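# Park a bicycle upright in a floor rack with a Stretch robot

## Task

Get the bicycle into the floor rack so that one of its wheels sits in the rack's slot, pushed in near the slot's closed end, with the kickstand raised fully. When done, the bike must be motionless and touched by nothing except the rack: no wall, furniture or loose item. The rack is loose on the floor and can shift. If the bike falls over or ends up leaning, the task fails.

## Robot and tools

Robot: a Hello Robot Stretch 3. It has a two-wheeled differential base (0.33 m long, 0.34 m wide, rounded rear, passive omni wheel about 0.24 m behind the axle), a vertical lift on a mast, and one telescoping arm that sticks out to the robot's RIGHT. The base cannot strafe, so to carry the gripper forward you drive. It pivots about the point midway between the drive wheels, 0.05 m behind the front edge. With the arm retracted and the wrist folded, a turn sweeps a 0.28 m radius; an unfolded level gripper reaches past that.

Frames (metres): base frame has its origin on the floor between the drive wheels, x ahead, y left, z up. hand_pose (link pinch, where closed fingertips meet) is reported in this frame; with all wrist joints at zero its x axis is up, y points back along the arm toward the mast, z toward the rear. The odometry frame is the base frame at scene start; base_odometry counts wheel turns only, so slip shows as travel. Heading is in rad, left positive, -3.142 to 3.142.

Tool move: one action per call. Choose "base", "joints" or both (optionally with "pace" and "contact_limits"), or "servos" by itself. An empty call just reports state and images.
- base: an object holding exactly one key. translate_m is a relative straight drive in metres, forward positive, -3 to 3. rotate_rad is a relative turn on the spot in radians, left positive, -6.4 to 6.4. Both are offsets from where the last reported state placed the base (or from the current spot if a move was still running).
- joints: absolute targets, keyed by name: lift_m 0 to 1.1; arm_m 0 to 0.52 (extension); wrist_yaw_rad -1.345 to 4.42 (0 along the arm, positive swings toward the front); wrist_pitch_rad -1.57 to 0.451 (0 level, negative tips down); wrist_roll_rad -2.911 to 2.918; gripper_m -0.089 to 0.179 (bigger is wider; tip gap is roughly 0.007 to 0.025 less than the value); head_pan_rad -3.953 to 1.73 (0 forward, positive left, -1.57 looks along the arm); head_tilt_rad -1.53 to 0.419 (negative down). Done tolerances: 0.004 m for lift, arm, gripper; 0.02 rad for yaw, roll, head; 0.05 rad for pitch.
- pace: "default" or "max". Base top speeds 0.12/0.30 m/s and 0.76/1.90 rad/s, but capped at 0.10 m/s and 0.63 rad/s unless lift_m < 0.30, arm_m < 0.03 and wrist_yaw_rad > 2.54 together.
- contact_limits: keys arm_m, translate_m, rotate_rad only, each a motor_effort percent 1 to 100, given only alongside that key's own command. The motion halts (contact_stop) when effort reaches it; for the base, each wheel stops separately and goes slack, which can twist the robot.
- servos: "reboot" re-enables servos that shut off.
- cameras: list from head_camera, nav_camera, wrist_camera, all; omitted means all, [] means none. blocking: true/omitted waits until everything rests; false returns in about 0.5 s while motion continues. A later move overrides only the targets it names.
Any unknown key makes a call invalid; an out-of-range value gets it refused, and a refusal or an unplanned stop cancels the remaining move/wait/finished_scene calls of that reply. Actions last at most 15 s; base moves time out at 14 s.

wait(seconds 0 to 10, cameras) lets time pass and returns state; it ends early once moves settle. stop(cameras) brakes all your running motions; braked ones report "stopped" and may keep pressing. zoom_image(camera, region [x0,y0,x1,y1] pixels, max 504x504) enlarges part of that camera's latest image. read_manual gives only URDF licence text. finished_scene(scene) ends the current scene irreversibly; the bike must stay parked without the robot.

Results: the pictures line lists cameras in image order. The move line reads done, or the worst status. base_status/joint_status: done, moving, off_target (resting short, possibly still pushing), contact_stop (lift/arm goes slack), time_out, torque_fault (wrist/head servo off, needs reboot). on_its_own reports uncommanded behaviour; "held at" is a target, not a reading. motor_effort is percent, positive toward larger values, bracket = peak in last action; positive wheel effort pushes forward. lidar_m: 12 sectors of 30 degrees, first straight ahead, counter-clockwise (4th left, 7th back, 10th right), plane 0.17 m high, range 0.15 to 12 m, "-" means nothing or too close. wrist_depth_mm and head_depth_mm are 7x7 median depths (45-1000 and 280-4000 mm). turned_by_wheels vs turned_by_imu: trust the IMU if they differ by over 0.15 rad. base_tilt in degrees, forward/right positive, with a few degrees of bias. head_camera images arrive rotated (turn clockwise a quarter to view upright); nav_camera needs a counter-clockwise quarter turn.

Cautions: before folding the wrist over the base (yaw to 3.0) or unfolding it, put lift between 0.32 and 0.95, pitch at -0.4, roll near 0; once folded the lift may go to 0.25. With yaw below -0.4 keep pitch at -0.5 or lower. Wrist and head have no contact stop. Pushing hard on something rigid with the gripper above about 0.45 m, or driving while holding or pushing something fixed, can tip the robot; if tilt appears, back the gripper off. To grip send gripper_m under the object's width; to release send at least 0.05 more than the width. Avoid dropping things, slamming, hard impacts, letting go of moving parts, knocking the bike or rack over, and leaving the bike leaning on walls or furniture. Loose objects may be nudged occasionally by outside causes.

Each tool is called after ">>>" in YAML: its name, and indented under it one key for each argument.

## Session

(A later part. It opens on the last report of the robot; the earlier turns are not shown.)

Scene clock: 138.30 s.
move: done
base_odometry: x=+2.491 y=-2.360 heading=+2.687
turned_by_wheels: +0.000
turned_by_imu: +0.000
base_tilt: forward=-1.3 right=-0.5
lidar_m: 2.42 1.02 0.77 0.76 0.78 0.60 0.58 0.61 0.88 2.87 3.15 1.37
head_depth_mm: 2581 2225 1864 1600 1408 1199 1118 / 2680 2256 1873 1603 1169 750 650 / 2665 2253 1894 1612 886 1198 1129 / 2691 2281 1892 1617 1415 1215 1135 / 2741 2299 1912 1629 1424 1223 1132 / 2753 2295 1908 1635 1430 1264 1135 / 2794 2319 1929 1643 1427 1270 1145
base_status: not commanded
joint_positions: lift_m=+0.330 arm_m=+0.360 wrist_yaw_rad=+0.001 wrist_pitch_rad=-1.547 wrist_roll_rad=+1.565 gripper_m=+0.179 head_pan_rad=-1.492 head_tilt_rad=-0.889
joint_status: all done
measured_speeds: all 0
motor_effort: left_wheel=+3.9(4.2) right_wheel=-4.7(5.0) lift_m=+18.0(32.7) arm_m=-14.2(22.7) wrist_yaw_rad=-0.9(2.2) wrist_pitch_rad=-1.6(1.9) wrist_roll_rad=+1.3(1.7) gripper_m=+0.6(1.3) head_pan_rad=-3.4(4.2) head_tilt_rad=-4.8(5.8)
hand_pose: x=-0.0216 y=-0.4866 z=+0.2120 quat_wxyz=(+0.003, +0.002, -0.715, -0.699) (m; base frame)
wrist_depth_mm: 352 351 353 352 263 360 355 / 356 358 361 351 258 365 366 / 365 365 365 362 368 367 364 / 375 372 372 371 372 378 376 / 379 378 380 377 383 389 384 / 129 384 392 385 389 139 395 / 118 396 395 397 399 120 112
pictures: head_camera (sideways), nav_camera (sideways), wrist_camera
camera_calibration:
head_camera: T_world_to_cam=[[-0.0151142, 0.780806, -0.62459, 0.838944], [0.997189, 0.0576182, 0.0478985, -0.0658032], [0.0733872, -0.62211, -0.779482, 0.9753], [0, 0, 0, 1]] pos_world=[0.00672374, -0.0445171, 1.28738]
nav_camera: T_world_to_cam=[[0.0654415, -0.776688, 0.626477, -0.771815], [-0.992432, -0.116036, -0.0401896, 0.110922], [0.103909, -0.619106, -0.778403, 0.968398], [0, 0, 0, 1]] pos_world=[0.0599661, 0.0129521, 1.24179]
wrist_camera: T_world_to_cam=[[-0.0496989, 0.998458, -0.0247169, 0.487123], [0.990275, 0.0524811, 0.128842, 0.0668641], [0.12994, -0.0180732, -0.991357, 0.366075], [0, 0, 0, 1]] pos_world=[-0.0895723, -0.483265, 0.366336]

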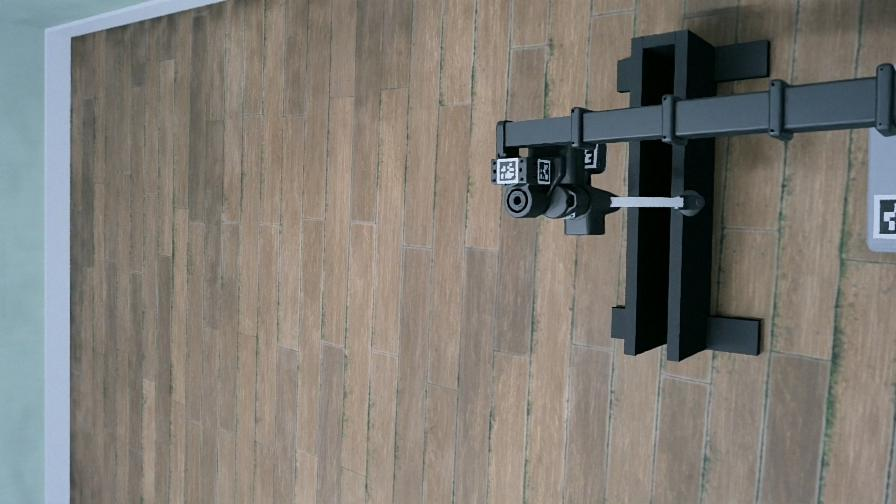

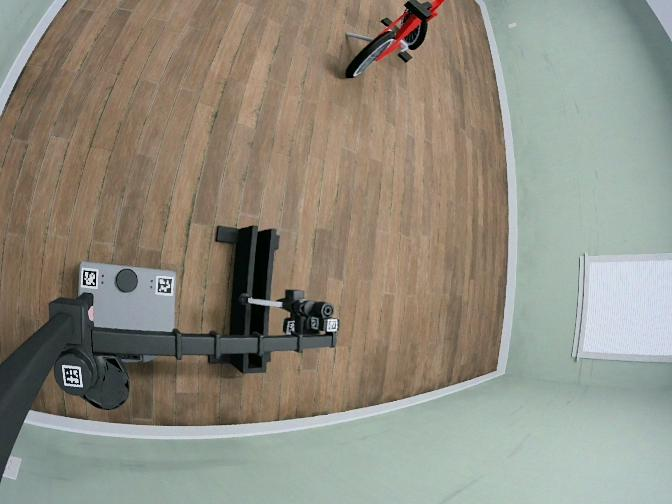

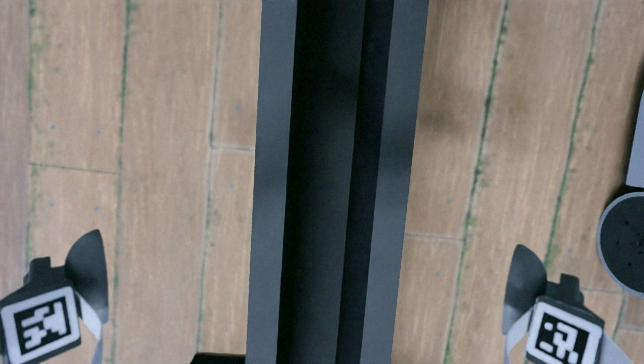

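>>> move:
  joints: {"arm_m": 0.354, "lift_m": 0.236}

>>> move:
  joints: {"gripper_m": 0.0}

Scene clock: 143.97 s.
move: done
base_odometry: x=+2.491 y=-2.360 heading=+2.687
turned_by_wheels: +0.000
turned_by_imu: +0.000
base_tilt: forward=-1.3 right=-0.4
lidar_m: 2.42 1.02 0.77 0.76 0.78 0.60 0.58 0.61 0.88 2.88 3.14 1.37
head_depth_mm: 2599 2227 1868 1607 1405 1204 1125 / 2662 2267 1872 1612 1385 1107 736 / 2708 2274 1872 1626 947 1197 1131 / 2735 2270 1893 1608 1414 1221 1131 / 2749 2286 1908 1636 1426 1214 1139 / 2720 2307 1907 1629 1429 1275 1143 / 2777 2319 1927 1646 1424 1278 1144
base_status: not commanded
joint_positions: lift_m=+0.236 arm_m=+0.354 wrist_yaw_rad=+0.001 wrist_pitch_rad=-1.547 wrist_roll_rad=+1.565 gripper_m=+0.179 head_pan_rad=-1.492 head_tilt_rad=-0.889
joint_status: all done
measured_speeds: all 0
motor_effort: left_wheel=+3.5(4.3) right_wheel=-4.5(5.0) lift_m=+18.1(25.2) arm_m=-14.3(23.1) wrist_yaw_rad=-0.7(2.4) wrist_pitch_rad=-1.7(1.8) wrist_roll_rad=+1.2(1.7) gripper_m=-0.1(1.3) head_pan_rad=-3.6(4.2) head_tilt_rad=-5.4(5.7)
hand_pose: x=-0.0216 y=-0.4806 z=+0.1180 quat_wxyz=(+0.003, +0.002, -0.715, -0.699) (m; base frame)
wrist_depth_mm: 257 263 109 260 126 264 265 / 268 266 111 263 137 268 268 / 273 269 112 270 116 270 276 / 279 279 116 272 127 279 282 / 279 282 118 280 121 286 288 / 129 289 121 285 121 140 295 / 116 298 131 292 129 120 112
pictures: head_camera (sideways), nav_camera (sideways), wrist_camera
camera_calibration:
head_camera: T_world_to_cam=[[-0.015114, 0.780807, -0.62459, 0.838944], [0.997189, 0.0576179, 0.0478985, -0.0658032], [0.073387, -0.62211, -0.779483, 0.9753], [0, 0, 0, 1]] pos_world=[0.00672373, -0.0445171, 1.28738]
nav_camera: T_world_to_cam=[[0.0654413, -0.776688, 0.626477, -0.771815], [-0.992432, -0.116036, -0.0401896, 0.110922], [0.103909, -0.619105, -0.778403, 0.968398], [0, 0, 0, 1]] pos_world=[0.0599661, 0.0129521, 1.24179]
wrist_camera: T_world_to_cam=[[-0.0496993, 0.998465, -0.0244267, 0.478704], [0.990276, 0.052444, 0.128857, 0.0786366], [0.12994, -0.0177851, -0.991362, 0.273139], [0, 0, 0, 1]] pos_world=[-0.0895723, -0.477236, 0.27234]

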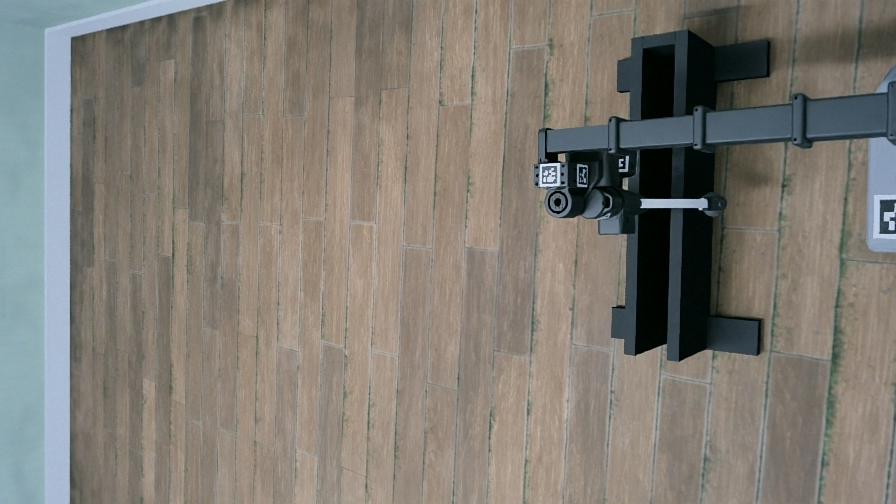

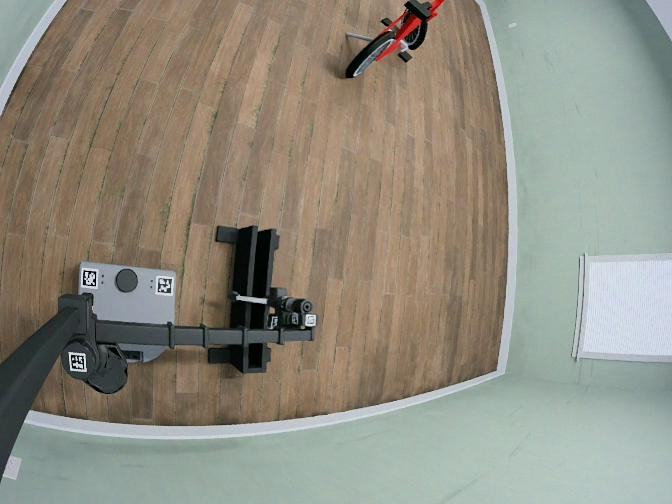

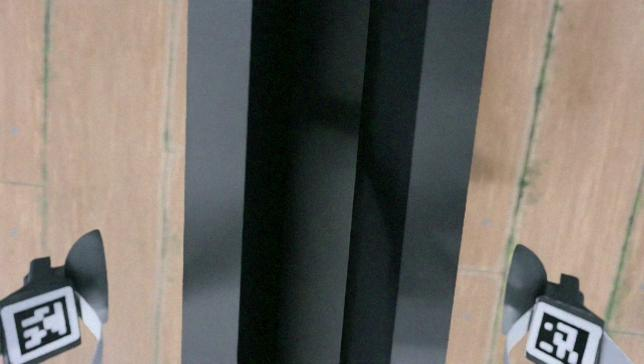

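Scene clock: 146.30 s.
move: done
base_odometry: x=+2.491 y=-2.360 heading=+2.687
turned_by_wheels: +0.000
turned_by_imu: +0.000
base_tilt: forward=-1.3 right=-0.5
lidar_m: 2.43 1.02 0.77 0.76 0.78 0.60 0.58 0.61 0.88 2.87 3.16 1.37
head_depth_mm: 2594 2250 1865 1593 1403 1205 1117 / 2682 2243 1865 1594 1380 1107 739 / 2704 2266 1876 1611 953 1197 1125 / 2711 2286 1896 1610 1411 1213 1132 / 2761 2284 1902 1634 1420 1223 1131 / 2761 2327 1903 1623 1431 1265 1142 / 2741 2311 1911 1645 1439 1272 1138
base_status: not commanded
joint_positions: lift_m=+0.236 arm_m=+0.354 wrist_yaw_rad=+0.001 wrist_pitch_rad=-1.556 wrist_roll_rad=+1.566 gripper_m=+0.002 head_pan_rad=-1.492 head_tilt_rad=-0.889
joint_status: all done
measured_speeds: all 0
motor_effort: left_wheel=+3.1(4.3) right_wheel=-2.8(4.9) lift_m=+18.9(19.0) arm_m=-11.5(14.7) wrist_yaw_rad=+0.6(2.2) wrist_pitch_rad=+0.1(1.7) wrist_roll_rad=+1.0(1.6) gripper_m=-38.9(98.8) head_pan_rad=-3.6(3.9) head_tilt_rad=-5.3(5.8)
hand_pose: x=-0.0216 y=-0.4783 z=+0.1181 quat_wxyz=(+0.003, +0.002, -0.712, -0.702) (m; base frame)
wrist_depth_mm: 262 260 110 259 118 264 268 / 266 267 112 268 115 268 272 / 269 272 136 269 125 277 277 / 276 278 117 275 119 284 285 / 284 284 120 283 121 286 288 / 291 121 122 288 124 295 296 / 293 120 141 293 125 118 301
pictures: head_camera (sideways), nav_camera (sideways), wrist_camera
camera_calibration:
head_camera: T_world_to_cam=[[-0.015114, 0.780807, -0.62459, 0.838944], [0.997189, 0.0576179, 0.0478985, -0.0658032], [0.073387, -0.62211, -0.779483, 0.9753], [0, 0, 0, 1]] pos_world=[0.00672373, -0.0445171, 1.28738]
nav_camera: T_world_to_cam=[[0.0654413, -0.776688, 0.626477, -0.771815], [-0.992432, -0.116036, -0.0401896, 0.110922], [0.103909, -0.619105, -0.778403, 0.968398], [0, 0, 0, 1]] pos_world=[0.0599661, 0.0129521, 1.24179]
wrist_camera: T_world_to_cam=[[-0.0493805, 0.998655, -0.0157791, 0.47556], [0.990293, 0.05101, 0.129301, 0.0777634], [0.129932, -0.00924099, -0.99148, 0.277444], [0, 0, 0, 1]] pos_world=[-0.089574, -0.476323, 0.272529]

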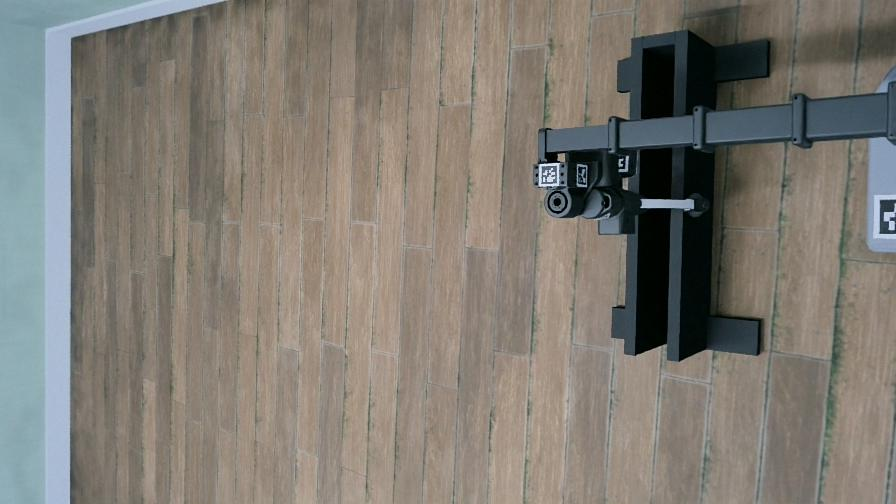

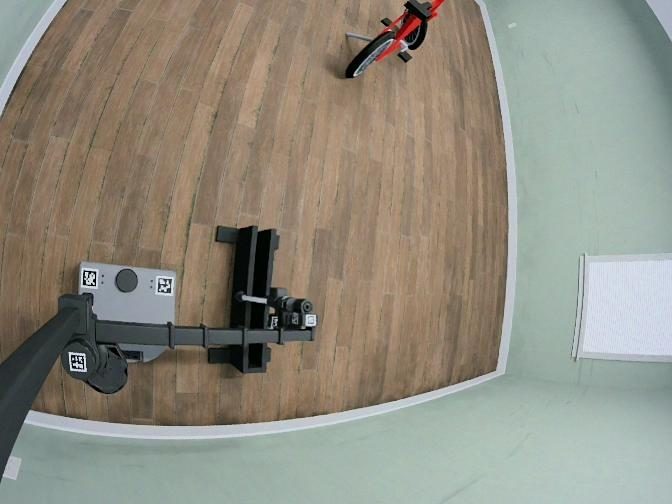

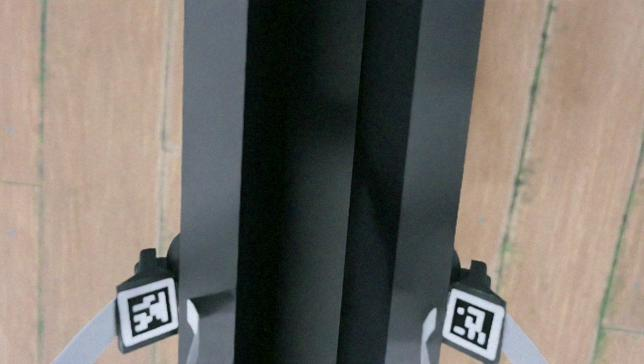

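>>> move:
  joints: {"lift_m": 0.246, "head_pan_rad": -0.45, "head_tilt_rad": -0.5}

>>> zoom_image:
  camera: "head_camera"
  region: [300, 100, 700, 504]

Scene clock: 150.13 s.
move: done
base_odometry: x=+2.491 y=-2.360 heading=+2.687
turned_by_wheels: +0.000
turned_by_imu: +0.000
base_tilt: forward=-1.3 right=-0.5
lidar_m: 2.44 1.02 0.77 0.76 0.78 0.60 0.58 0.61 0.88 2.88 3.13 1.38
head_depth_mm: 3885 - 3586 2538 1926 1547 1301 / - - 3677 2326 1876 1559 1302 / - - 3427 2225 1859 1557 1309 / 3961 - 3697 2563 1940 1574 1315 / 3779 - 3755 2599 1958 1587 1321 / 3673 3978 3873 2621 1968 1593 1326 / 3502 3748 3936 2621 1991 1604 1343
base_status: not commanded
joint_positions: lift_m=+0.246 arm_m=+0.354 wrist_yaw_rad=+0.001 wrist_pitch_rad=-1.556 wrist_roll_rad=+1.568 gripper_m=+0.017 head_pan_rad=-0.458 head_tilt_rad=-0.507
joint_status: all done
measured_speeds: all 0
on_its_own: gripper_m is held at +0.016, not at your +0.000, by its stall guard, which is not easing now
motor_effort: left_wheel=+2.4(3.5) right_wheel=-2.6(2.9) lift_m=+33.9(34.8) arm_m=-3.3(6.0) wrist_yaw_rad=+0.1(1.6) wrist_pitch_rad=+0.0(0.4) wrist_roll_rad=+0.4(1.3) gripper_m=-18.0(21.6) head_pan_rad=+4.2(6.3) head_tilt_rad=+3.5(4.7)
hand_pose: x=-0.0216 y=-0.4784 z=+0.1281 quat_wxyz=(+0.002, +0.001, -0.712, -0.702) (m; base frame)
wrist_depth_mm: 267 267 119 267 120 275 274 / 272 272 120 271 122 284 278 / 277 281 123 277 125 285 288 / 284 287 125 282 127 294 294 / 290 290 128 288 130 298 302 / 300 121 134 295 131 302 308 / 303 118 142 301 134 308 312
pictures: head_camera (sideways), nav_camera (sideways), wrist_camera
camera_calibration:
head_camera: T_world_to_cam=[[-0.419925, 0.258881, -0.869853, 1.16109], [0.443351, 0.894822, 0.0522829, -0.0681579], [0.791898, -0.363695, -0.490533, 0.595055], [0, 0, 0, 1]] pos_world=[0.0465661, -0.0231769, 1.30544]
nav_camera: T_world_to_cam=[[0.441515, -0.213226, 0.87155, -1.09354], [-0.397072, -0.917491, -0.0233148, 0.0853372], [0.804611, -0.335774, -0.489752, 0.58865], [0, 0, 0, 1]] pos_world=[0.0430661, 0.0427777, 1.24336]
wrist_camera: T_world_to_cam=[[-0.0465955, 0.998785, -0.0160471, 0.475942], [0.990427, 0.0482832, 0.129318, 0.0751583], [0.129936, -0.00986783, -0.991473, 0.287049], [0, 0, 0, 1]] pos_world=[-0.0895601, -0.47616, 0.28252]

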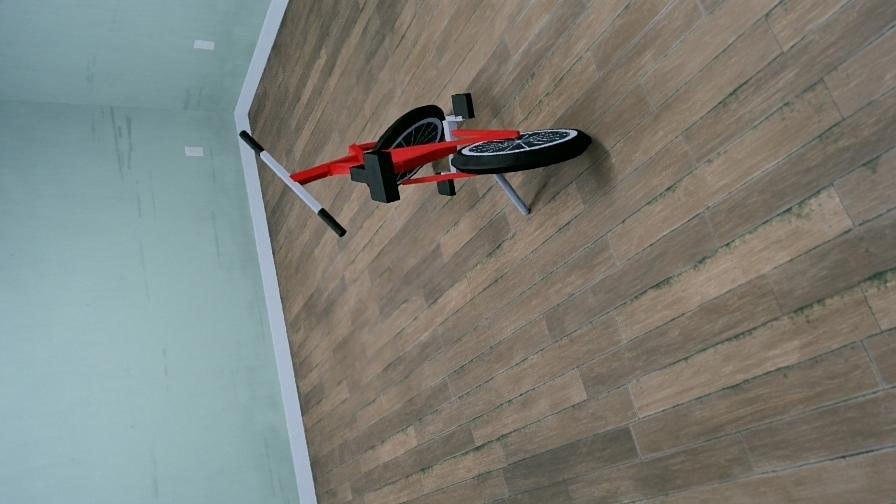

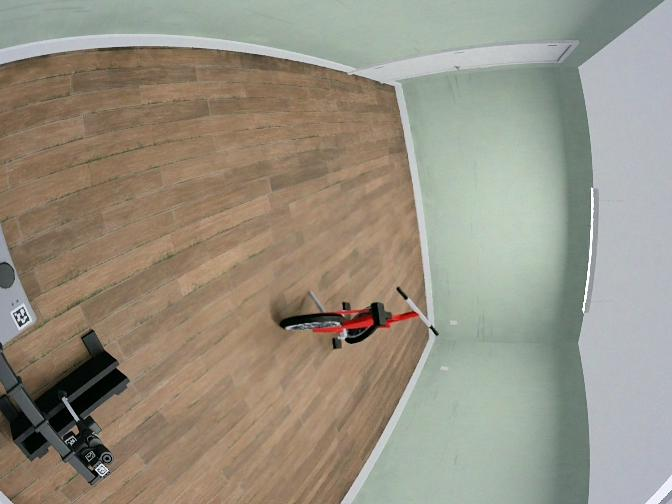

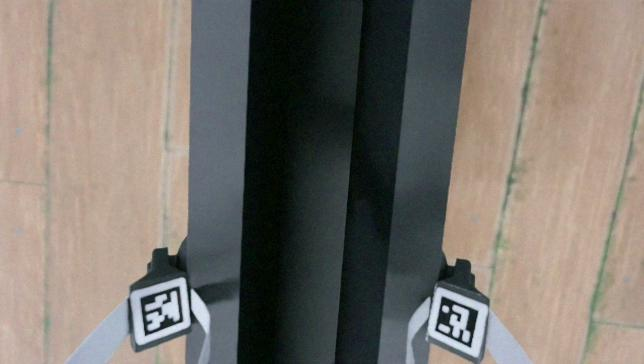

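Scaled by 1.248 from the camera's 896x504 image, which has a finer 1280x720 frame.

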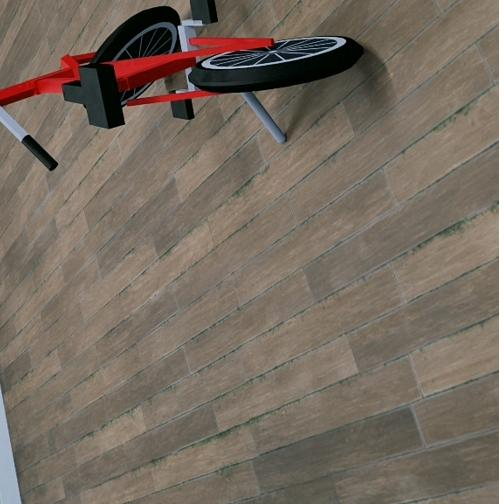

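>>> move:
  joints: {"lift_m": 0.236, "gripper_m": -0.02}
  cameras: []

>>> move:
  base: {"translate_m": 0.3}

Scene clock: 167.73 s.
move: contact_stop
base_odometry: x=+2.491 y=-2.360 heading=+2.687
turned_by_wheels: +0.000
turned_by_imu: -0.001
base_tilt: forward=-1.3 right=-0.5
lidar_m: 2.42 1.02 0.77 0.76 0.78 0.60 0.58 0.61 0.88 2.86 3.13 1.38
head_depth_mm: 3887 - 3643 2501 1912 1544 1298 / - - 3675 2393 1867 1557 1300 / - - 3555 2220 1870 1558 1309 / - - 3793 2584 1946 1577 1321 / 3785 - 3768 2607 1958 1594 1325 / 3648 3951 3902 2631 1969 1600 1331 / 3497 3778 3957 2649 1986 1606 1333
base_status: not commanded
joint_positions: lift_m=+0.245 arm_m=+0.354 wrist_yaw_rad=+0.001 wrist_pitch_rad=-1.556 wrist_roll_rad=+1.568 gripper_m=-0.018 head_pan_rad=-0.458 head_tilt_rad=-0.507
joint_status: lift_m contact_stop (moved -0.001 of -0.010); the others done
measured_speeds: all 0
on_its_own: lift_m is slack since a contact_stop (your +0.236 is given up)
motor_effort: left_wheel=+1.3(3.2) right_wheel=-1.4(2.8) lift_m=+26.7(33.6) arm_m=+3.6(4.3) wrist_yaw_rad=-0.7(1.6) wrist_pitch_rad=+0.0(0.4) wrist_roll_rad=+0.3(0.7) gripper_m=-41.6(100.0) head_pan_rad=+3.7(5.0) head_tilt_rad=+3.1(3.8)
hand_pose: x=-0.0216 y=-0.4783 z=+0.1270 quat_wxyz=(+0.002, +0.001, -0.712, -0.702) (m; base frame)
wrist_depth_mm: 270 271 118 268 119 274 277 / 272 275 120 272 122 279 282 / 280 280 122 276 124 285 284 / 288 284 125 285 127 295 291 / 294 293 128 287 130 297 298 / 295 122 131 294 130 301 308 / 300 117 140 300 134 310 314
pictures: none
No camera images: "cameras" was empty.

not run: a stop that you did not command came earlier in this reply.

>>> move:
  joints: {"lift_m": 0.25}
  cameras: []

>>> move:
  base: {"translate_m": 0.25}

Scene clock: 170.33 s.
move: done
base_odometry: x=+2.491 y=-2.360 heading=+2.687
turned_by_wheels: +0.000
turned_by_imu: +0.000
base_tilt: forward=-1.3 right=-0.5
lidar_m: 2.42 1.02 0.77 0.76 0.78 0.60 0.58 0.62 0.88 2.86 3.14 1.38
head_depth_mm: 3861 - 3609 2501 1911 1549 1294 / - - 3739 2397 1870 1549 1306 / - - 3491 2193 1878 1563 1313 / 3955 - 3805 2545 1949 1573 1315 / 3822 - 3793 2593 1962 1579 1319 / 3732 - 3910 2619 1982 1598 1328 / 3557 3742 3942 2650 1983 1596 1337
base_status: not commanded
joint_positions: lift_m=+0.250 arm_m=+0.354 wrist_yaw_rad=+0.000 wrist_pitch_rad=-1.555 wrist_roll_rad=+1.568 gripper_m=-0.006 head_pan_rad=-0.458 head_tilt_rad=-0.507
joint_status: all done
measured_speeds: all 0
on_its_own: gripper_m is held at -0.007, not at your -0.020, by its stall guard, which is still easing
motor_effort: left_wheel=+1.5(1.9) right_wheel=-1.5(1.7) lift_m=+38.8(39.2) arm_m=+8.4(8.8) wrist_yaw_rad=+1.4(1.4) wrist_pitch_rad=-0.3(0.3) wrist_roll_rad=+0.4(0.8) gripper_m=-21.4(23.5) head_pan_rad=+4.0(4.5) head_tilt_rad=+2.7(3.5)
hand_pose: x=-0.0215 y=-0.4787 z=+0.1321 quat_wxyz=(+0.001, +0.001, -0.712, -0.702) (m; base frame)
wrist_depth_mm: 269 272 122 269 123 279 279 / 277 276 124 276 126 282 284 / 281 285 127 280 129 289 291 / 288 287 128 289 131 292 297 / 294 294 132 294 134 301 304 / 301 124 136 300 135 308 310 / 303 117 138 304 138 313 319
pictures: none
No camera images: "cameras" was empty.

Scene clock: 173.93 s.
move: done
base_odometry: x=+2.267 y=-2.251 heading=+2.687
turned_by_wheels: +0.000
turned_by_imu: +0.000
base_tilt: forward=-1.4 right=-0.4
lidar_m: 2.38 1.00 0.76 0.74 0.78 0.85 0.83 0.88 1.25 2.99 3.14 1.19
head_depth_mm: 3839 - 3620 2524 1920 1546 1295 / - - 3404 1887 1741 1542 1304 / 3906 - 3717 2553 1936 1568 1316 / 3726 - 3806 2555 1976 1564 1316 / 3565 3840 3844 2586 1976 1587 1332 / 3421 3672 3754 2636 1994 1602 1329 / 3316 3524 3657 2629 1988 1597 1334
base_status: done
joint_positions: lift_m=+0.250 arm_m=+0.354 wrist_yaw_rad=+0.000 wrist_pitch_rad=-1.553 wrist_roll_rad=+1.568 gripper_m=+0.000 head_pan_rad=-0.458 head_tilt_rad=-0.507
joint_status: not commanded
measured_speeds: all 0
on_its_own: gripper_m is held at -0.001, not at your -0.020, by its stall guard, which is not easing now
motor_effort: left_wheel=+1.3(7.0) right_wheel=+2.2(7.0) lift_m=+35.0(39.5) arm_m=+14.9(15.3) wrist_yaw_rad=+0.3(1.9) wrist_pitch_rad=-0.4(0.7) wrist_roll_rad=+0.3(0.9) gripper_m=-19.4(21.4) head_pan_rad=+4.6(4.6) head_tilt_rad=+3.4(3.7)
hand_pose: x=-0.0215 y=-0.4790 z=+0.1321 quat_wxyz=(+0.001, +0.001, -0.713, -0.701) (m; base frame)
wrist_depth_mm: 274 272 122 270 124 279 281 / 278 280 124 276 125 282 286 / 281 288 127 280 128 290 291 / 286 291 129 289 131 295 296 / 296 294 132 295 133 299 300 / 298 124 135 302 135 308 307 / 307 118 146 306 137 313 317
pictures: head_camera (sideways), nav_camera (sideways), wrist_camera
camera_calibration:
head_camera: T_world_to_cam=[[-0.41932, 0.258501, -0.870257, 1.16162], [0.443178, 0.894908, 0.0522842, -0.0681587], [0.792316, -0.363755, -0.489815, 0.594118], [0, 0, 0, 1]] pos_world=[0.046567, -0.0231695, 1.30548]
nav_camera: T_world_to_cam=[[0.440902, -0.212842, 0.871954, -1.09407], [-0.396917, -0.917559, -0.0232737, 0.0852827], [0.805023, -0.335832, -0.489035, 0.587714], [0, 0, 0, 1]] pos_world=[0.0431029, 0.0427619, 1.24337]
wrist_camera: T_world_to_cam=[[-0.0458379, 0.998777, -0.0185082, 0.476975], [0.990463, 0.0478506, 0.129202, 0.0744725], [0.129929, -0.0124093, -0.991446, 0.289744], [0, 0, 0, 1]] pos_world=[-0.0895449, -0.47636, 0.286471]

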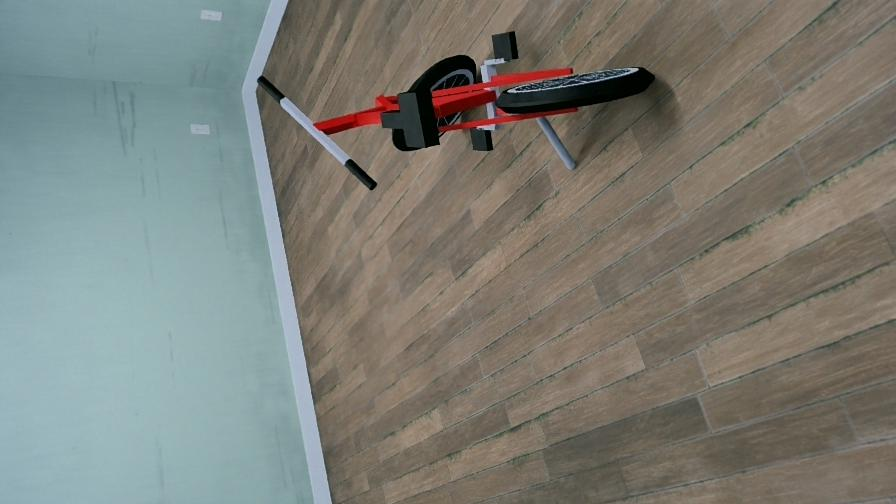

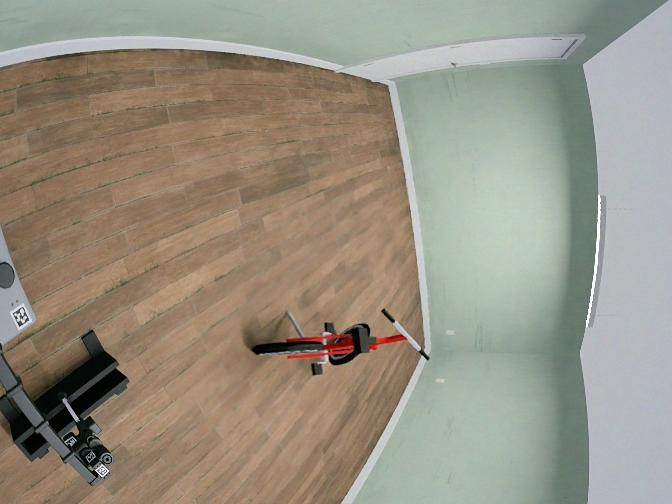

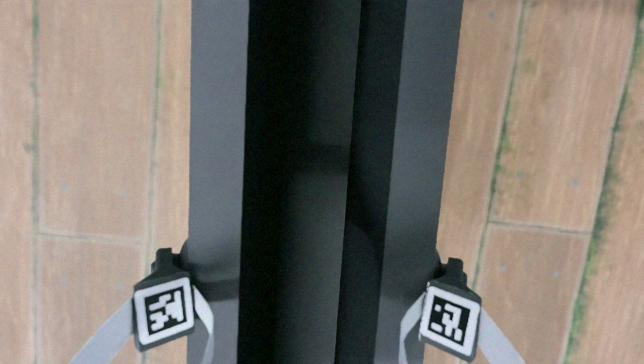

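>>> move:
  base: {"translate_m": 0.5}
  joints: {"head_pan_rad": -0.75, "head_tilt_rad": -0.6}

>>> zoom_image:
  camera: "head_camera"
  region: [250, 0, 750, 504]

Scene clock: 182.87 s.
move: done
base_odometry: x=+1.817 y=-2.031 heading=+2.687
turned_by_wheels: +0.000
turned_by_imu: +0.000
base_tilt: forward=-1.3 right=-0.4
lidar_m: 2.20 0.96 0.73 0.71 0.75 1.08 1.33 1.40 1.99 3.02 0.89 3.47
head_depth_mm: 3029 3269 2881 2179 1748 1416 1239 / 3252 3609 2977 2034 1470 1454 1242 / 3620 3866 2898 1879 1765 1461 1250 / 3884 - 3052 2232 1766 1464 1254 / 3619 3948 3071 2261 1796 1474 1254 / 3444 3715 3135 2274 1795 1491 1266 / 3117 3404 3143 2309 1803 1501 1274
base_status: done
joint_positions: lift_m=+0.250 arm_m=+0.354 wrist_yaw_rad=+0.000 wrist_pitch_rad=-1.553 wrist_roll_rad=+1.568 gripper_m=+0.000 head_pan_rad=-0.742 head_tilt_rad=-0.592
joint_status: all done
measured_speeds: all 0
on_its_own: gripper_m is held at -0.001, not at your -0.020, by its stall guard, which is not easing now
motor_effort: left_wheel=+1.3(6.1) right_wheel=+1.9(7.3) lift_m=+23.5(31.4) arm_m=+15.9(17.0) wrist_yaw_rad=+0.5(1.5) wrist_pitch_rad=-0.4(0.8) wrist_roll_rad=+0.6(0.8) gripper_m=-19.3(20.5) head_pan_rad=-3.1(5.7) head_tilt_rad=-3.5(5.4)
hand_pose: x=-0.0215 y=-0.4790 z=+0.1321 quat_wxyz=(+0.001, +0.001, -0.713, -0.701) (m; base frame)
wrist_depth_mm: 275 274 122 268 123 276 281 / 277 279 124 277 125 281 286 / 282 283 126 283 128 289 295 / 291 288 129 287 131 292 299 / 290 297 132 291 134 303 301 / 302 124 135 299 135 305 309 / 305 118 147 305 138 311 316
pictures: head_camera (sideways), nav_camera (sideways), wrist_camera
camera_calibration:
head_camera: T_world_to_cam=[[-0.383823, 0.414631, -0.825082, 1.10249], [0.679199, 0.732113, 0.0519514, -0.0691593], [0.625594, -0.540455, -0.562619, 0.68986], [0, 0, 0, 1]] pos_world=[0.0385633, -0.033657, 1.30137]
nav_camera: T_world_to_cam=[[0.41743, -0.376936, 0.826844, -1.0351], [-0.639434, -0.768356, -0.0274566, 0.0922049], [0.64566, -0.517251, -0.56176, 0.683308], [0, 0, 0, 1]] pos_world=[0.0498558, 0.0341214, 1.24225]
wrist_camera: T_world_to_cam=[[-0.0458381, 0.998777, -0.0185237, 0.476988], [0.990463, 0.0478528, 0.129201, 0.074475], [0.129929, -0.0124247, -0.991445, 0.289729], [0, 0, 0, 1]] pos_world=[-0.0895449, -0.476369, 0.286464]

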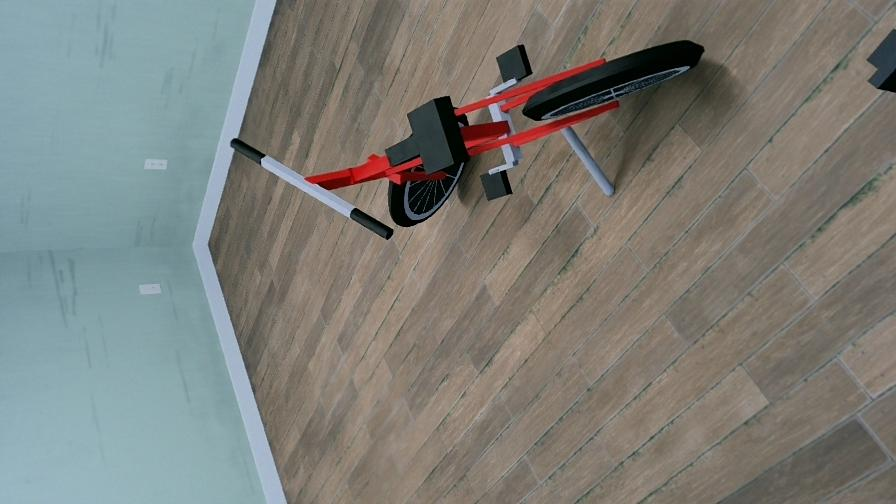

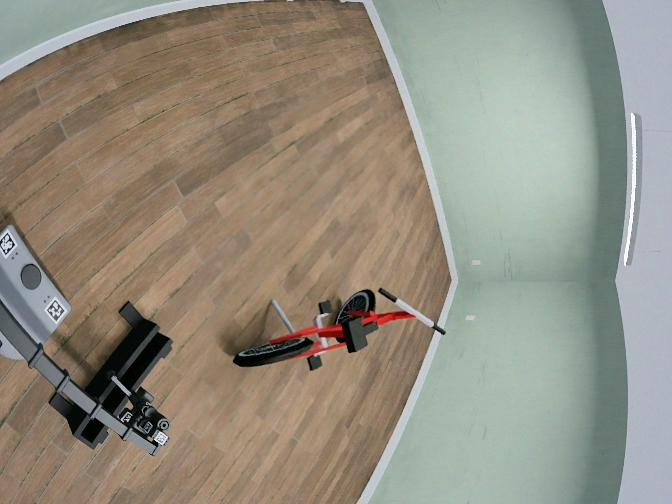

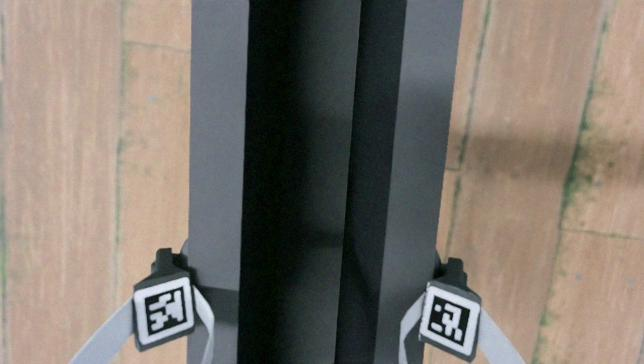

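Scaled by 1.000.

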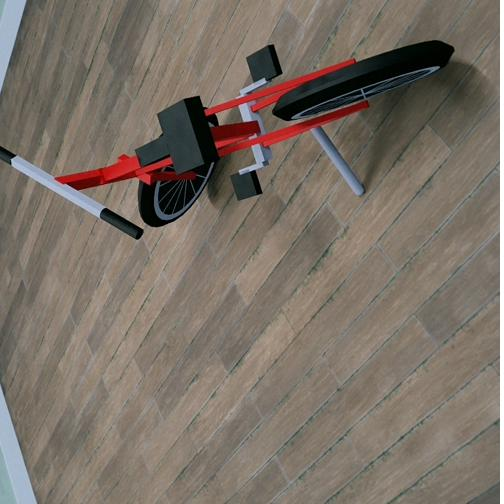

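>>> move:
  base: {"rotate_rad": -0.62}
  joints: {"head_pan_rad": -0.75, "head_tilt_rad": -0.8}
  cameras: []

>>> move:
  base: {"translate_m": 0.3}

>>> zoom_image:
  camera: "head_camera"
  region: [396, 0, 896, 504]

Scene clock: 194.43 s.
move: done
base_odometry: x=+1.817 y=-2.031 heading=+2.067
turned_by_wheels: -0.620
turned_by_imu: -0.607
base_tilt: forward=-1.3 right=-0.5
lidar_m: 1.39 3.18 1.05 0.75 0.72 0.74 0.98 1.32 1.36 1.82 3.01 0.89
head_depth_mm: 2650 2673 2112 1749 1488 1293 1085 / 2689 2703 2124 1748 1495 1276 1133 / 2741 2710 2145 1750 1499 1303 1156 / 2841 2734 2174 1774 1502 1307 1155 / 2848 2781 2164 1798 1492 1317 1162 / 2956 2779 2174 1663 1514 1320 1166 / 3010 2837 2178 1666 1533 1325 1169
base_status: done
joint_positions: lift_m=+0.250 arm_m=+0.354 wrist_yaw_rad=+0.000 wrist_pitch_rad=-1.552 wrist_roll_rad=+1.568 gripper_m=+0.000 head_pan_rad=-0.742 head_tilt_rad=-0.790
joint_status: all done
measured_speeds: all 0
on_its_own: gripper_m is held at -0.001, not at your -0.020, by its stall guard, which is not easing now
motor_effort: left_wheel=+3.8(10.8) right_wheel=-5.7(11.6) lift_m=+24.9(25.7) arm_m=+13.7(16.2) wrist_yaw_rad=+0.1(1.4) wrist_pitch_rad=-0.7(0.9) wrist_roll_rad=+0.5(0.8) gripper_m=-19.2(20.6) head_pan_rad=-3.4(5.4) head_tilt_rad=-4.8(5.5)
hand_pose: x=-0.0215 y=-0.4794 z=+0.1321 quat_wxyz=(+0.001, +0.001, -0.713, -0.701) (m; base frame)
wrist_depth_mm: 272 273 122 270 123 277 279 / 278 280 124 275 125 284 283 / 284 286 126 282 128 288 290 / 291 291 129 285 131 296 295 / 296 296 132 293 134 301 300 / 301 124 136 300 135 302 307 / 305 117 147 303 137 315 317
pictures: none
No camera images: "cameras" was empty.

Scene clock: 198.57 s.
move: done
base_odometry: x=+1.675 y=-1.767 heading=+2.067
turned_by_wheels: +0.000
turned_by_imu: +0.000
base_tilt: forward=-1.3 right=-0.4
lidar_m: 1.46 3.14 1.29 0.92 0.88 0.89 1.20 1.58 1.62 2.17 2.87 0.65
head_depth_mm: 2510 2651 2108 1736 1478 1290 1084 / 2561 2673 2138 1743 1494 1286 1132 / 2603 2703 2131 1767 1507 1303 1155 / 2621 2716 2152 1786 1479 1309 1154 / 2725 2763 2168 1745 1415 1314 1165 / 2785 2741 2174 1449 1484 1321 1164 / 2832 2841 2204 1671 1532 1331 1173
base_status: done
joint_positions: lift_m=+0.250 arm_m=+0.354 wrist_yaw_rad=+0.000 wrist_pitch_rad=-1.552 wrist_roll_rad=+1.568 gripper_m=+0.000 head_pan_rad=-0.742 head_tilt_rad=-0.790
joint_status: not commanded
measured_speeds: all 0
on_its_own: gripper_m is held at -0.001, not at your -0.020, by its stall guard, which is not easing now
motor_effort: left_wheel=+1.5(6.8) right_wheel=+1.8(7.3) lift_m=+24.6(26.0) arm_m=+7.9(13.9) wrist_yaw_rad=+0.2(2.2) wrist_pitch_rad=-0.8(0.9) wrist_roll_rad=+0.3(0.8) gripper_m=-19.5(20.5) head_pan_rad=-3.5(4.3) head_tilt_rad=-5.0(5.2)
hand_pose: x=-0.0215 y=-0.4794 z=+0.1321 quat_wxyz=(+0.001, +0.001, -0.713, -0.701) (m; base frame)
wrist_depth_mm: 273 271 121 268 123 277 280 / 278 279 124 276 125 285 282 / 283 282 127 284 128 287 290 / 293 292 129 288 131 295 298 / 295 296 132 293 133 302 301 / 302 124 135 299 135 307 308 / 305 117 148 305 136 313 315
pictures: head_camera (sideways), nav_camera (sideways), wrist_camera
camera_calibration:
head_camera: T_world_to_cam=[[-0.495081, 0.516708, -0.698503, 0.938184], [0.68672, 0.725218, 0.0497403, -0.0663135], [0.532269, -0.455051, -0.713876, 0.887184], [0, 0, 0, 1]] pos_world=[0.0377958, -0.0329615, 1.29196]
nav_camera: T_world_to_cam=[[0.528957, -0.479261, 0.700367, -0.870924], [-0.644187, -0.764007, -0.0362826, 0.103716], [0.552474, -0.431975, -0.71286, 0.880428], [0, 0, 0, 1]] pos_world=[0.0410805, 0.0421635, 1.24135]
wrist_camera: T_world_to_cam=[[-0.0458263, 0.998749, -0.0199965, 0.477552], [0.990464, 0.0480315, 0.12913, 0.0745922], [0.129929, -0.0138882, -0.991426, 0.288991], [0, 0, 0, 1]] pos_world=[-0.0895449, -0.476524, 0.286431]

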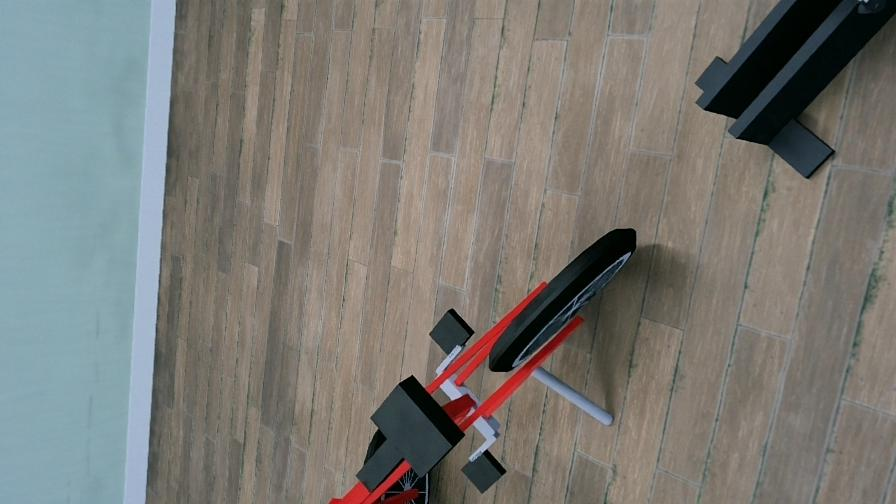

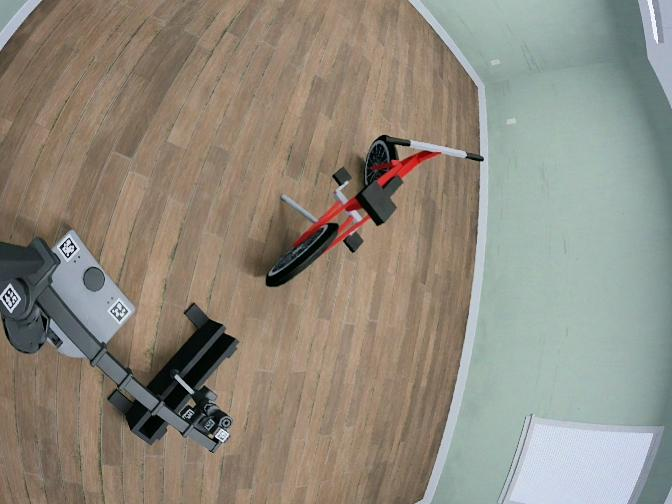

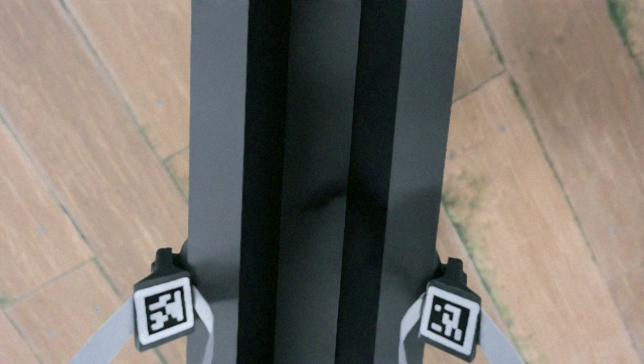

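Scaled by 1.000.

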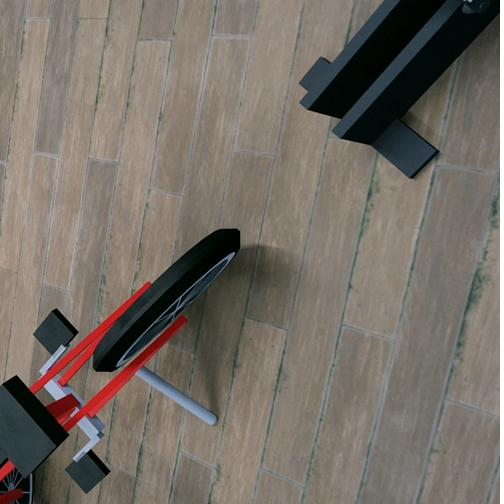

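>>> move:
  base: {"translate_m": 0.2}
  joints: {"head_pan_rad": -1.05, "head_tilt_rad": -0.9}

>>> zoom_image:
  camera: "head_camera"
  region: [450, 0, 850, 400]

Scene clock: 216.67 s.
move: done
base_odometry: x=+1.579 y=-1.592 heading=+2.067
turned_by_wheels: +0.000
turned_by_imu: +0.000
base_tilt: forward=-1.4 right=-0.4
lidar_m: 1.30 2.98 1.44 1.02 0.98 1.00 1.35 1.74 1.79 2.39 0.52 0.62
head_depth_mm: 2646 2242 1870 1601 1393 970 721 / 2582 2253 1876 1604 1411 1166 1127 / 2561 2260 1871 1617 1417 1209 1136 / 2588 2276 1883 1625 1425 1240 1133 / 2589 2301 1904 1634 1349 1264 1133 / 2543 2304 1917 1597 1349 1271 1138 / 2530 2325 1927 1325 1405 1272 1136
base_status: done
joint_positions: lift_m=+0.250 arm_m=+0.354 wrist_yaw_rad=+0.000 wrist_pitch_rad=-1.552 wrist_roll_rad=+1.568 gripper_m=+0.000 head_pan_rad=-1.042 head_tilt_rad=-0.888
joint_status: all done
measured_speeds: all 0
on_its_own: gripper_m is held at -0.001, not at your -0.020, by its stall guard, which is not easing now
motor_effort: left_wheel=+2.2(7.3) right_wheel=+1.9(6.8) lift_m=+26.1(26.9) arm_m=-2.0(3.2) wrist_yaw_rad=+0.0(1.8) wrist_pitch_rad=-0.7(1.0) wrist_roll_rad=+0.4(0.8) gripper_m=-19.5(20.4) head_pan_rad=-4.3(4.9) head_tilt_rad=-4.5(6.4)
hand_pose: x=-0.0215 y=-0.4794 z=+0.1321 quat_wxyz=(+0.001, +0.001, -0.713, -0.701) (m; base frame)
wrist_depth_mm: 274 274 122 272 123 280 279 / 279 280 124 276 125 285 289 / 284 285 126 279 128 287 289 / 288 287 129 287 131 296 294 / 293 298 133 293 134 306 302 / 301 123 136 299 134 309 312 / 304 117 147 308 137 313 316
pictures: head_camera (sideways), nav_camera (sideways), wrist_camera
camera_calibration:
head_camera: T_world_to_cam=[[-0.353217, 0.696317, -0.624804, 0.841285], [0.872799, 0.485724, 0.0479042, -0.065052], [0.336839, -0.528408, -0.77931, 0.973469], [0, 0, 0, 1]] pos_world=[0.0260311, -0.0398155, 1.28739]
nav_camera: T_world_to_cam=[[0.396739, -0.670713, 0.626691, -0.774115], [-0.843101, -0.536252, -0.0401793, 0.109998], [0.363013, -0.512423, -0.778231, 0.966594], [0, 0, 0, 1]] pos_world=[0.0489747, 0.0350826, 1.24178]
wrist_camera: T_world_to_cam=[[-0.0458267, 0.998749, -0.0199966, 0.477552], [0.990464, 0.0480319, 0.12913, 0.0745924], [0.129929, -0.0138883, -0.991426, 0.288991], [0, 0, 0, 1]] pos_world=[-0.0895449, -0.476524, 0.286431]

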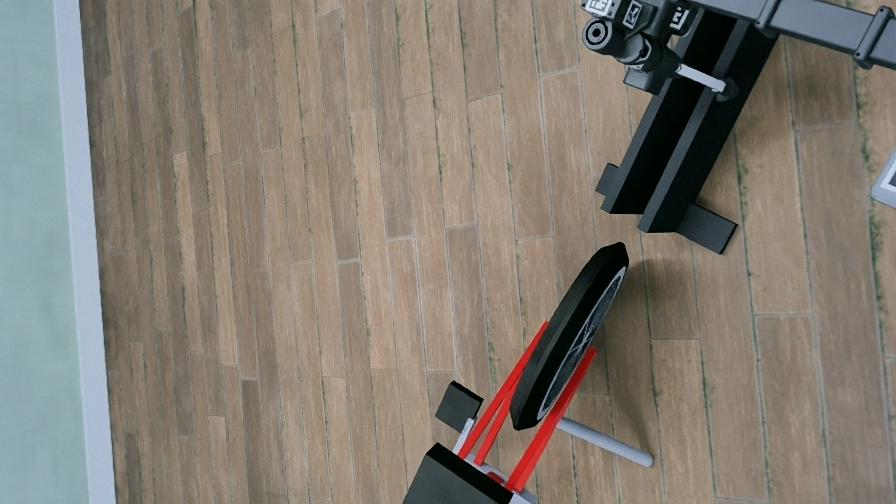

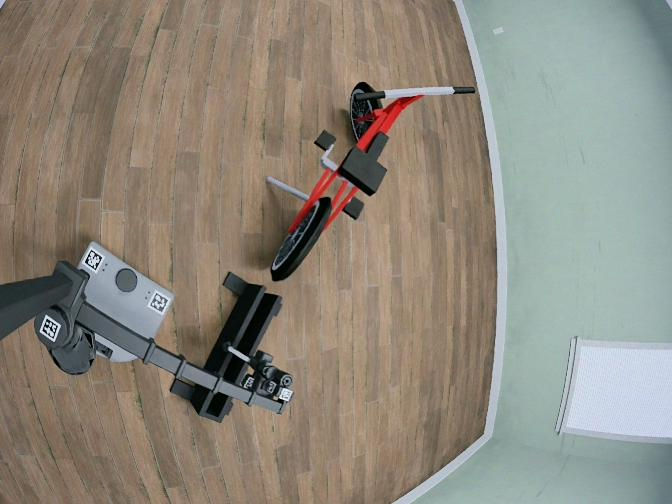

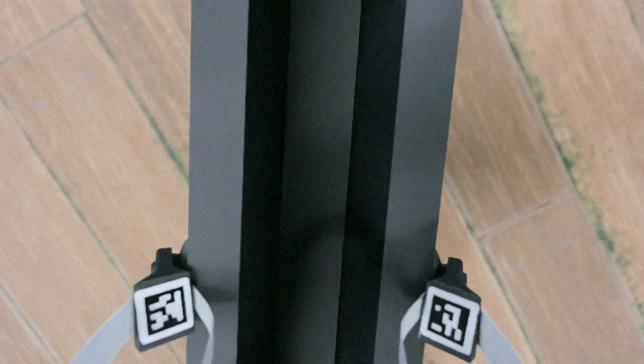

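Scaled by 1.260 from the camera's 896x504 image, which has a finer 1280x720 frame.

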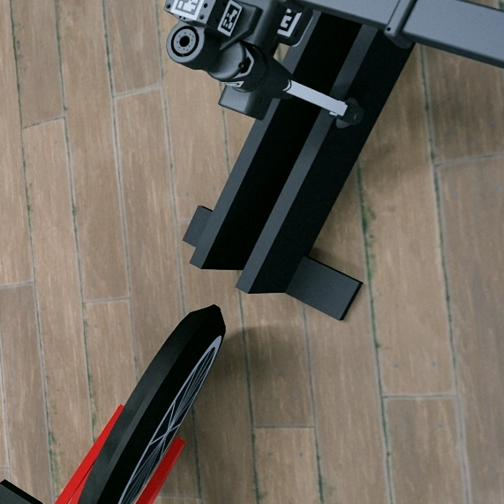

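>>> move:
  joints: {"arm_m": 0.372}
  cameras: ["head_camera"]

>>> zoom_image:
  camera: "head_camera"
  region: [500, 50, 800, 350]

Scene clock: 238.80 s.
move: done
base_odometry: x=+1.579 y=-1.592 heading=+2.067
turned_by_wheels: +0.000
turned_by_imu: +0.000
base_tilt: forward=-1.3 right=-0.5
lidar_m: 1.30 2.97 1.44 1.02 0.98 1.01 1.35 1.75 1.79 2.40 0.53 0.62
head_depth_mm: 2585 2237 1861 1606 1380 1091 720 / 2589 2270 1867 1620 1393 1188 1118 / 2583 2269 1870 1626 1407 1217 1124 / 2577 2281 1882 1610 1416 1235 1130 / 2605 2301 1897 1625 1354 1260 1133 / 2573 2306 1901 1601 1351 1264 1139 / 2566 2338 1923 1317 1399 1276 1143
base_status: not commanded
joint_positions: lift_m=+0.250 arm_m=+0.372 wrist_yaw_rad=+0.000 wrist_pitch_rad=-1.553 wrist_roll_rad=+1.568 gripper_m=+0.000 head_pan_rad=-1.042 head_tilt_rad=-0.888
joint_status: all done
measured_speeds: all 0
on_its_own: gripper_m is held at -0.001, not at your -0.020, by its stall guard, which is not easing now
motor_effort: left_wheel=+1.9(2.3) right_wheel=+1.4(2.0) lift_m=+27.5(27.6) arm_m=+16.4(22.2) wrist_yaw_rad=+1.5(1.5) wrist_pitch_rad=-0.5(0.7) wrist_roll_rad=+0.6(0.8) gripper_m=-19.9(20.5) head_pan_rad=-3.5(4.0) head_tilt_rad=-5.2(5.7)
hand_pose: x=-0.0215 y=-0.4971 z=+0.1321 quat_wxyz=(+0.001, +0.001, -0.713, -0.701) (m; base frame)
wrist_depth_mm: 273 274 122 271 123 279 277 / 275 280 124 276 126 285 283 / 284 284 126 286 129 288 291 / 288 289 129 286 131 294 296 / 299 296 133 294 134 301 302 / 301 124 135 297 135 310 309 / 306 117 138 306 138 315 316
pictures: head_camera (sideways)
camera_calibration:
head_camera: T_world_to_cam=[[-0.353217, 0.696317, -0.624804, 0.841285], [0.872799, 0.485724, 0.0479042, -0.065052], [0.336839, -0.528408, -0.77931, 0.973469], [0, 0, 0, 1]] pos_world=[0.0260311, -0.0398155, 1.28739]

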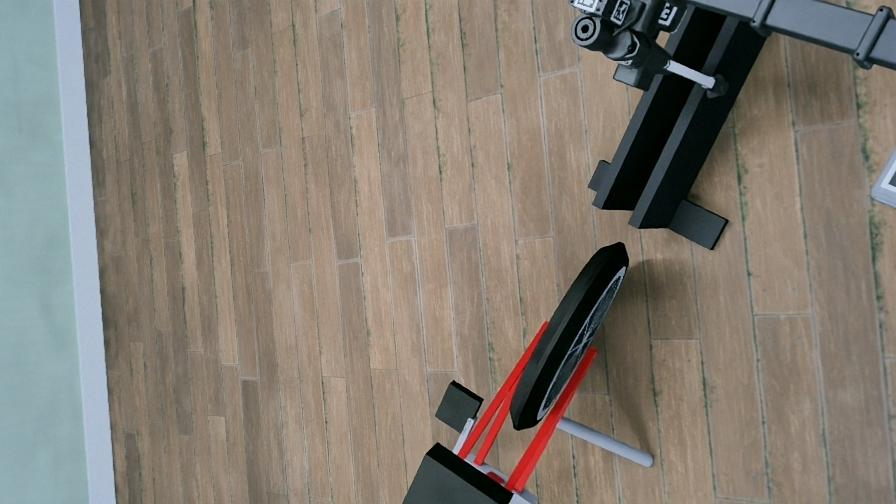

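Scaled by 1.680 from the camera's 896x504 image, which has a finer 1280x720 frame.

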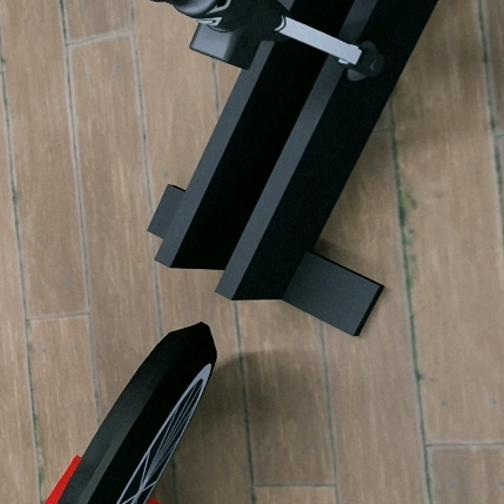

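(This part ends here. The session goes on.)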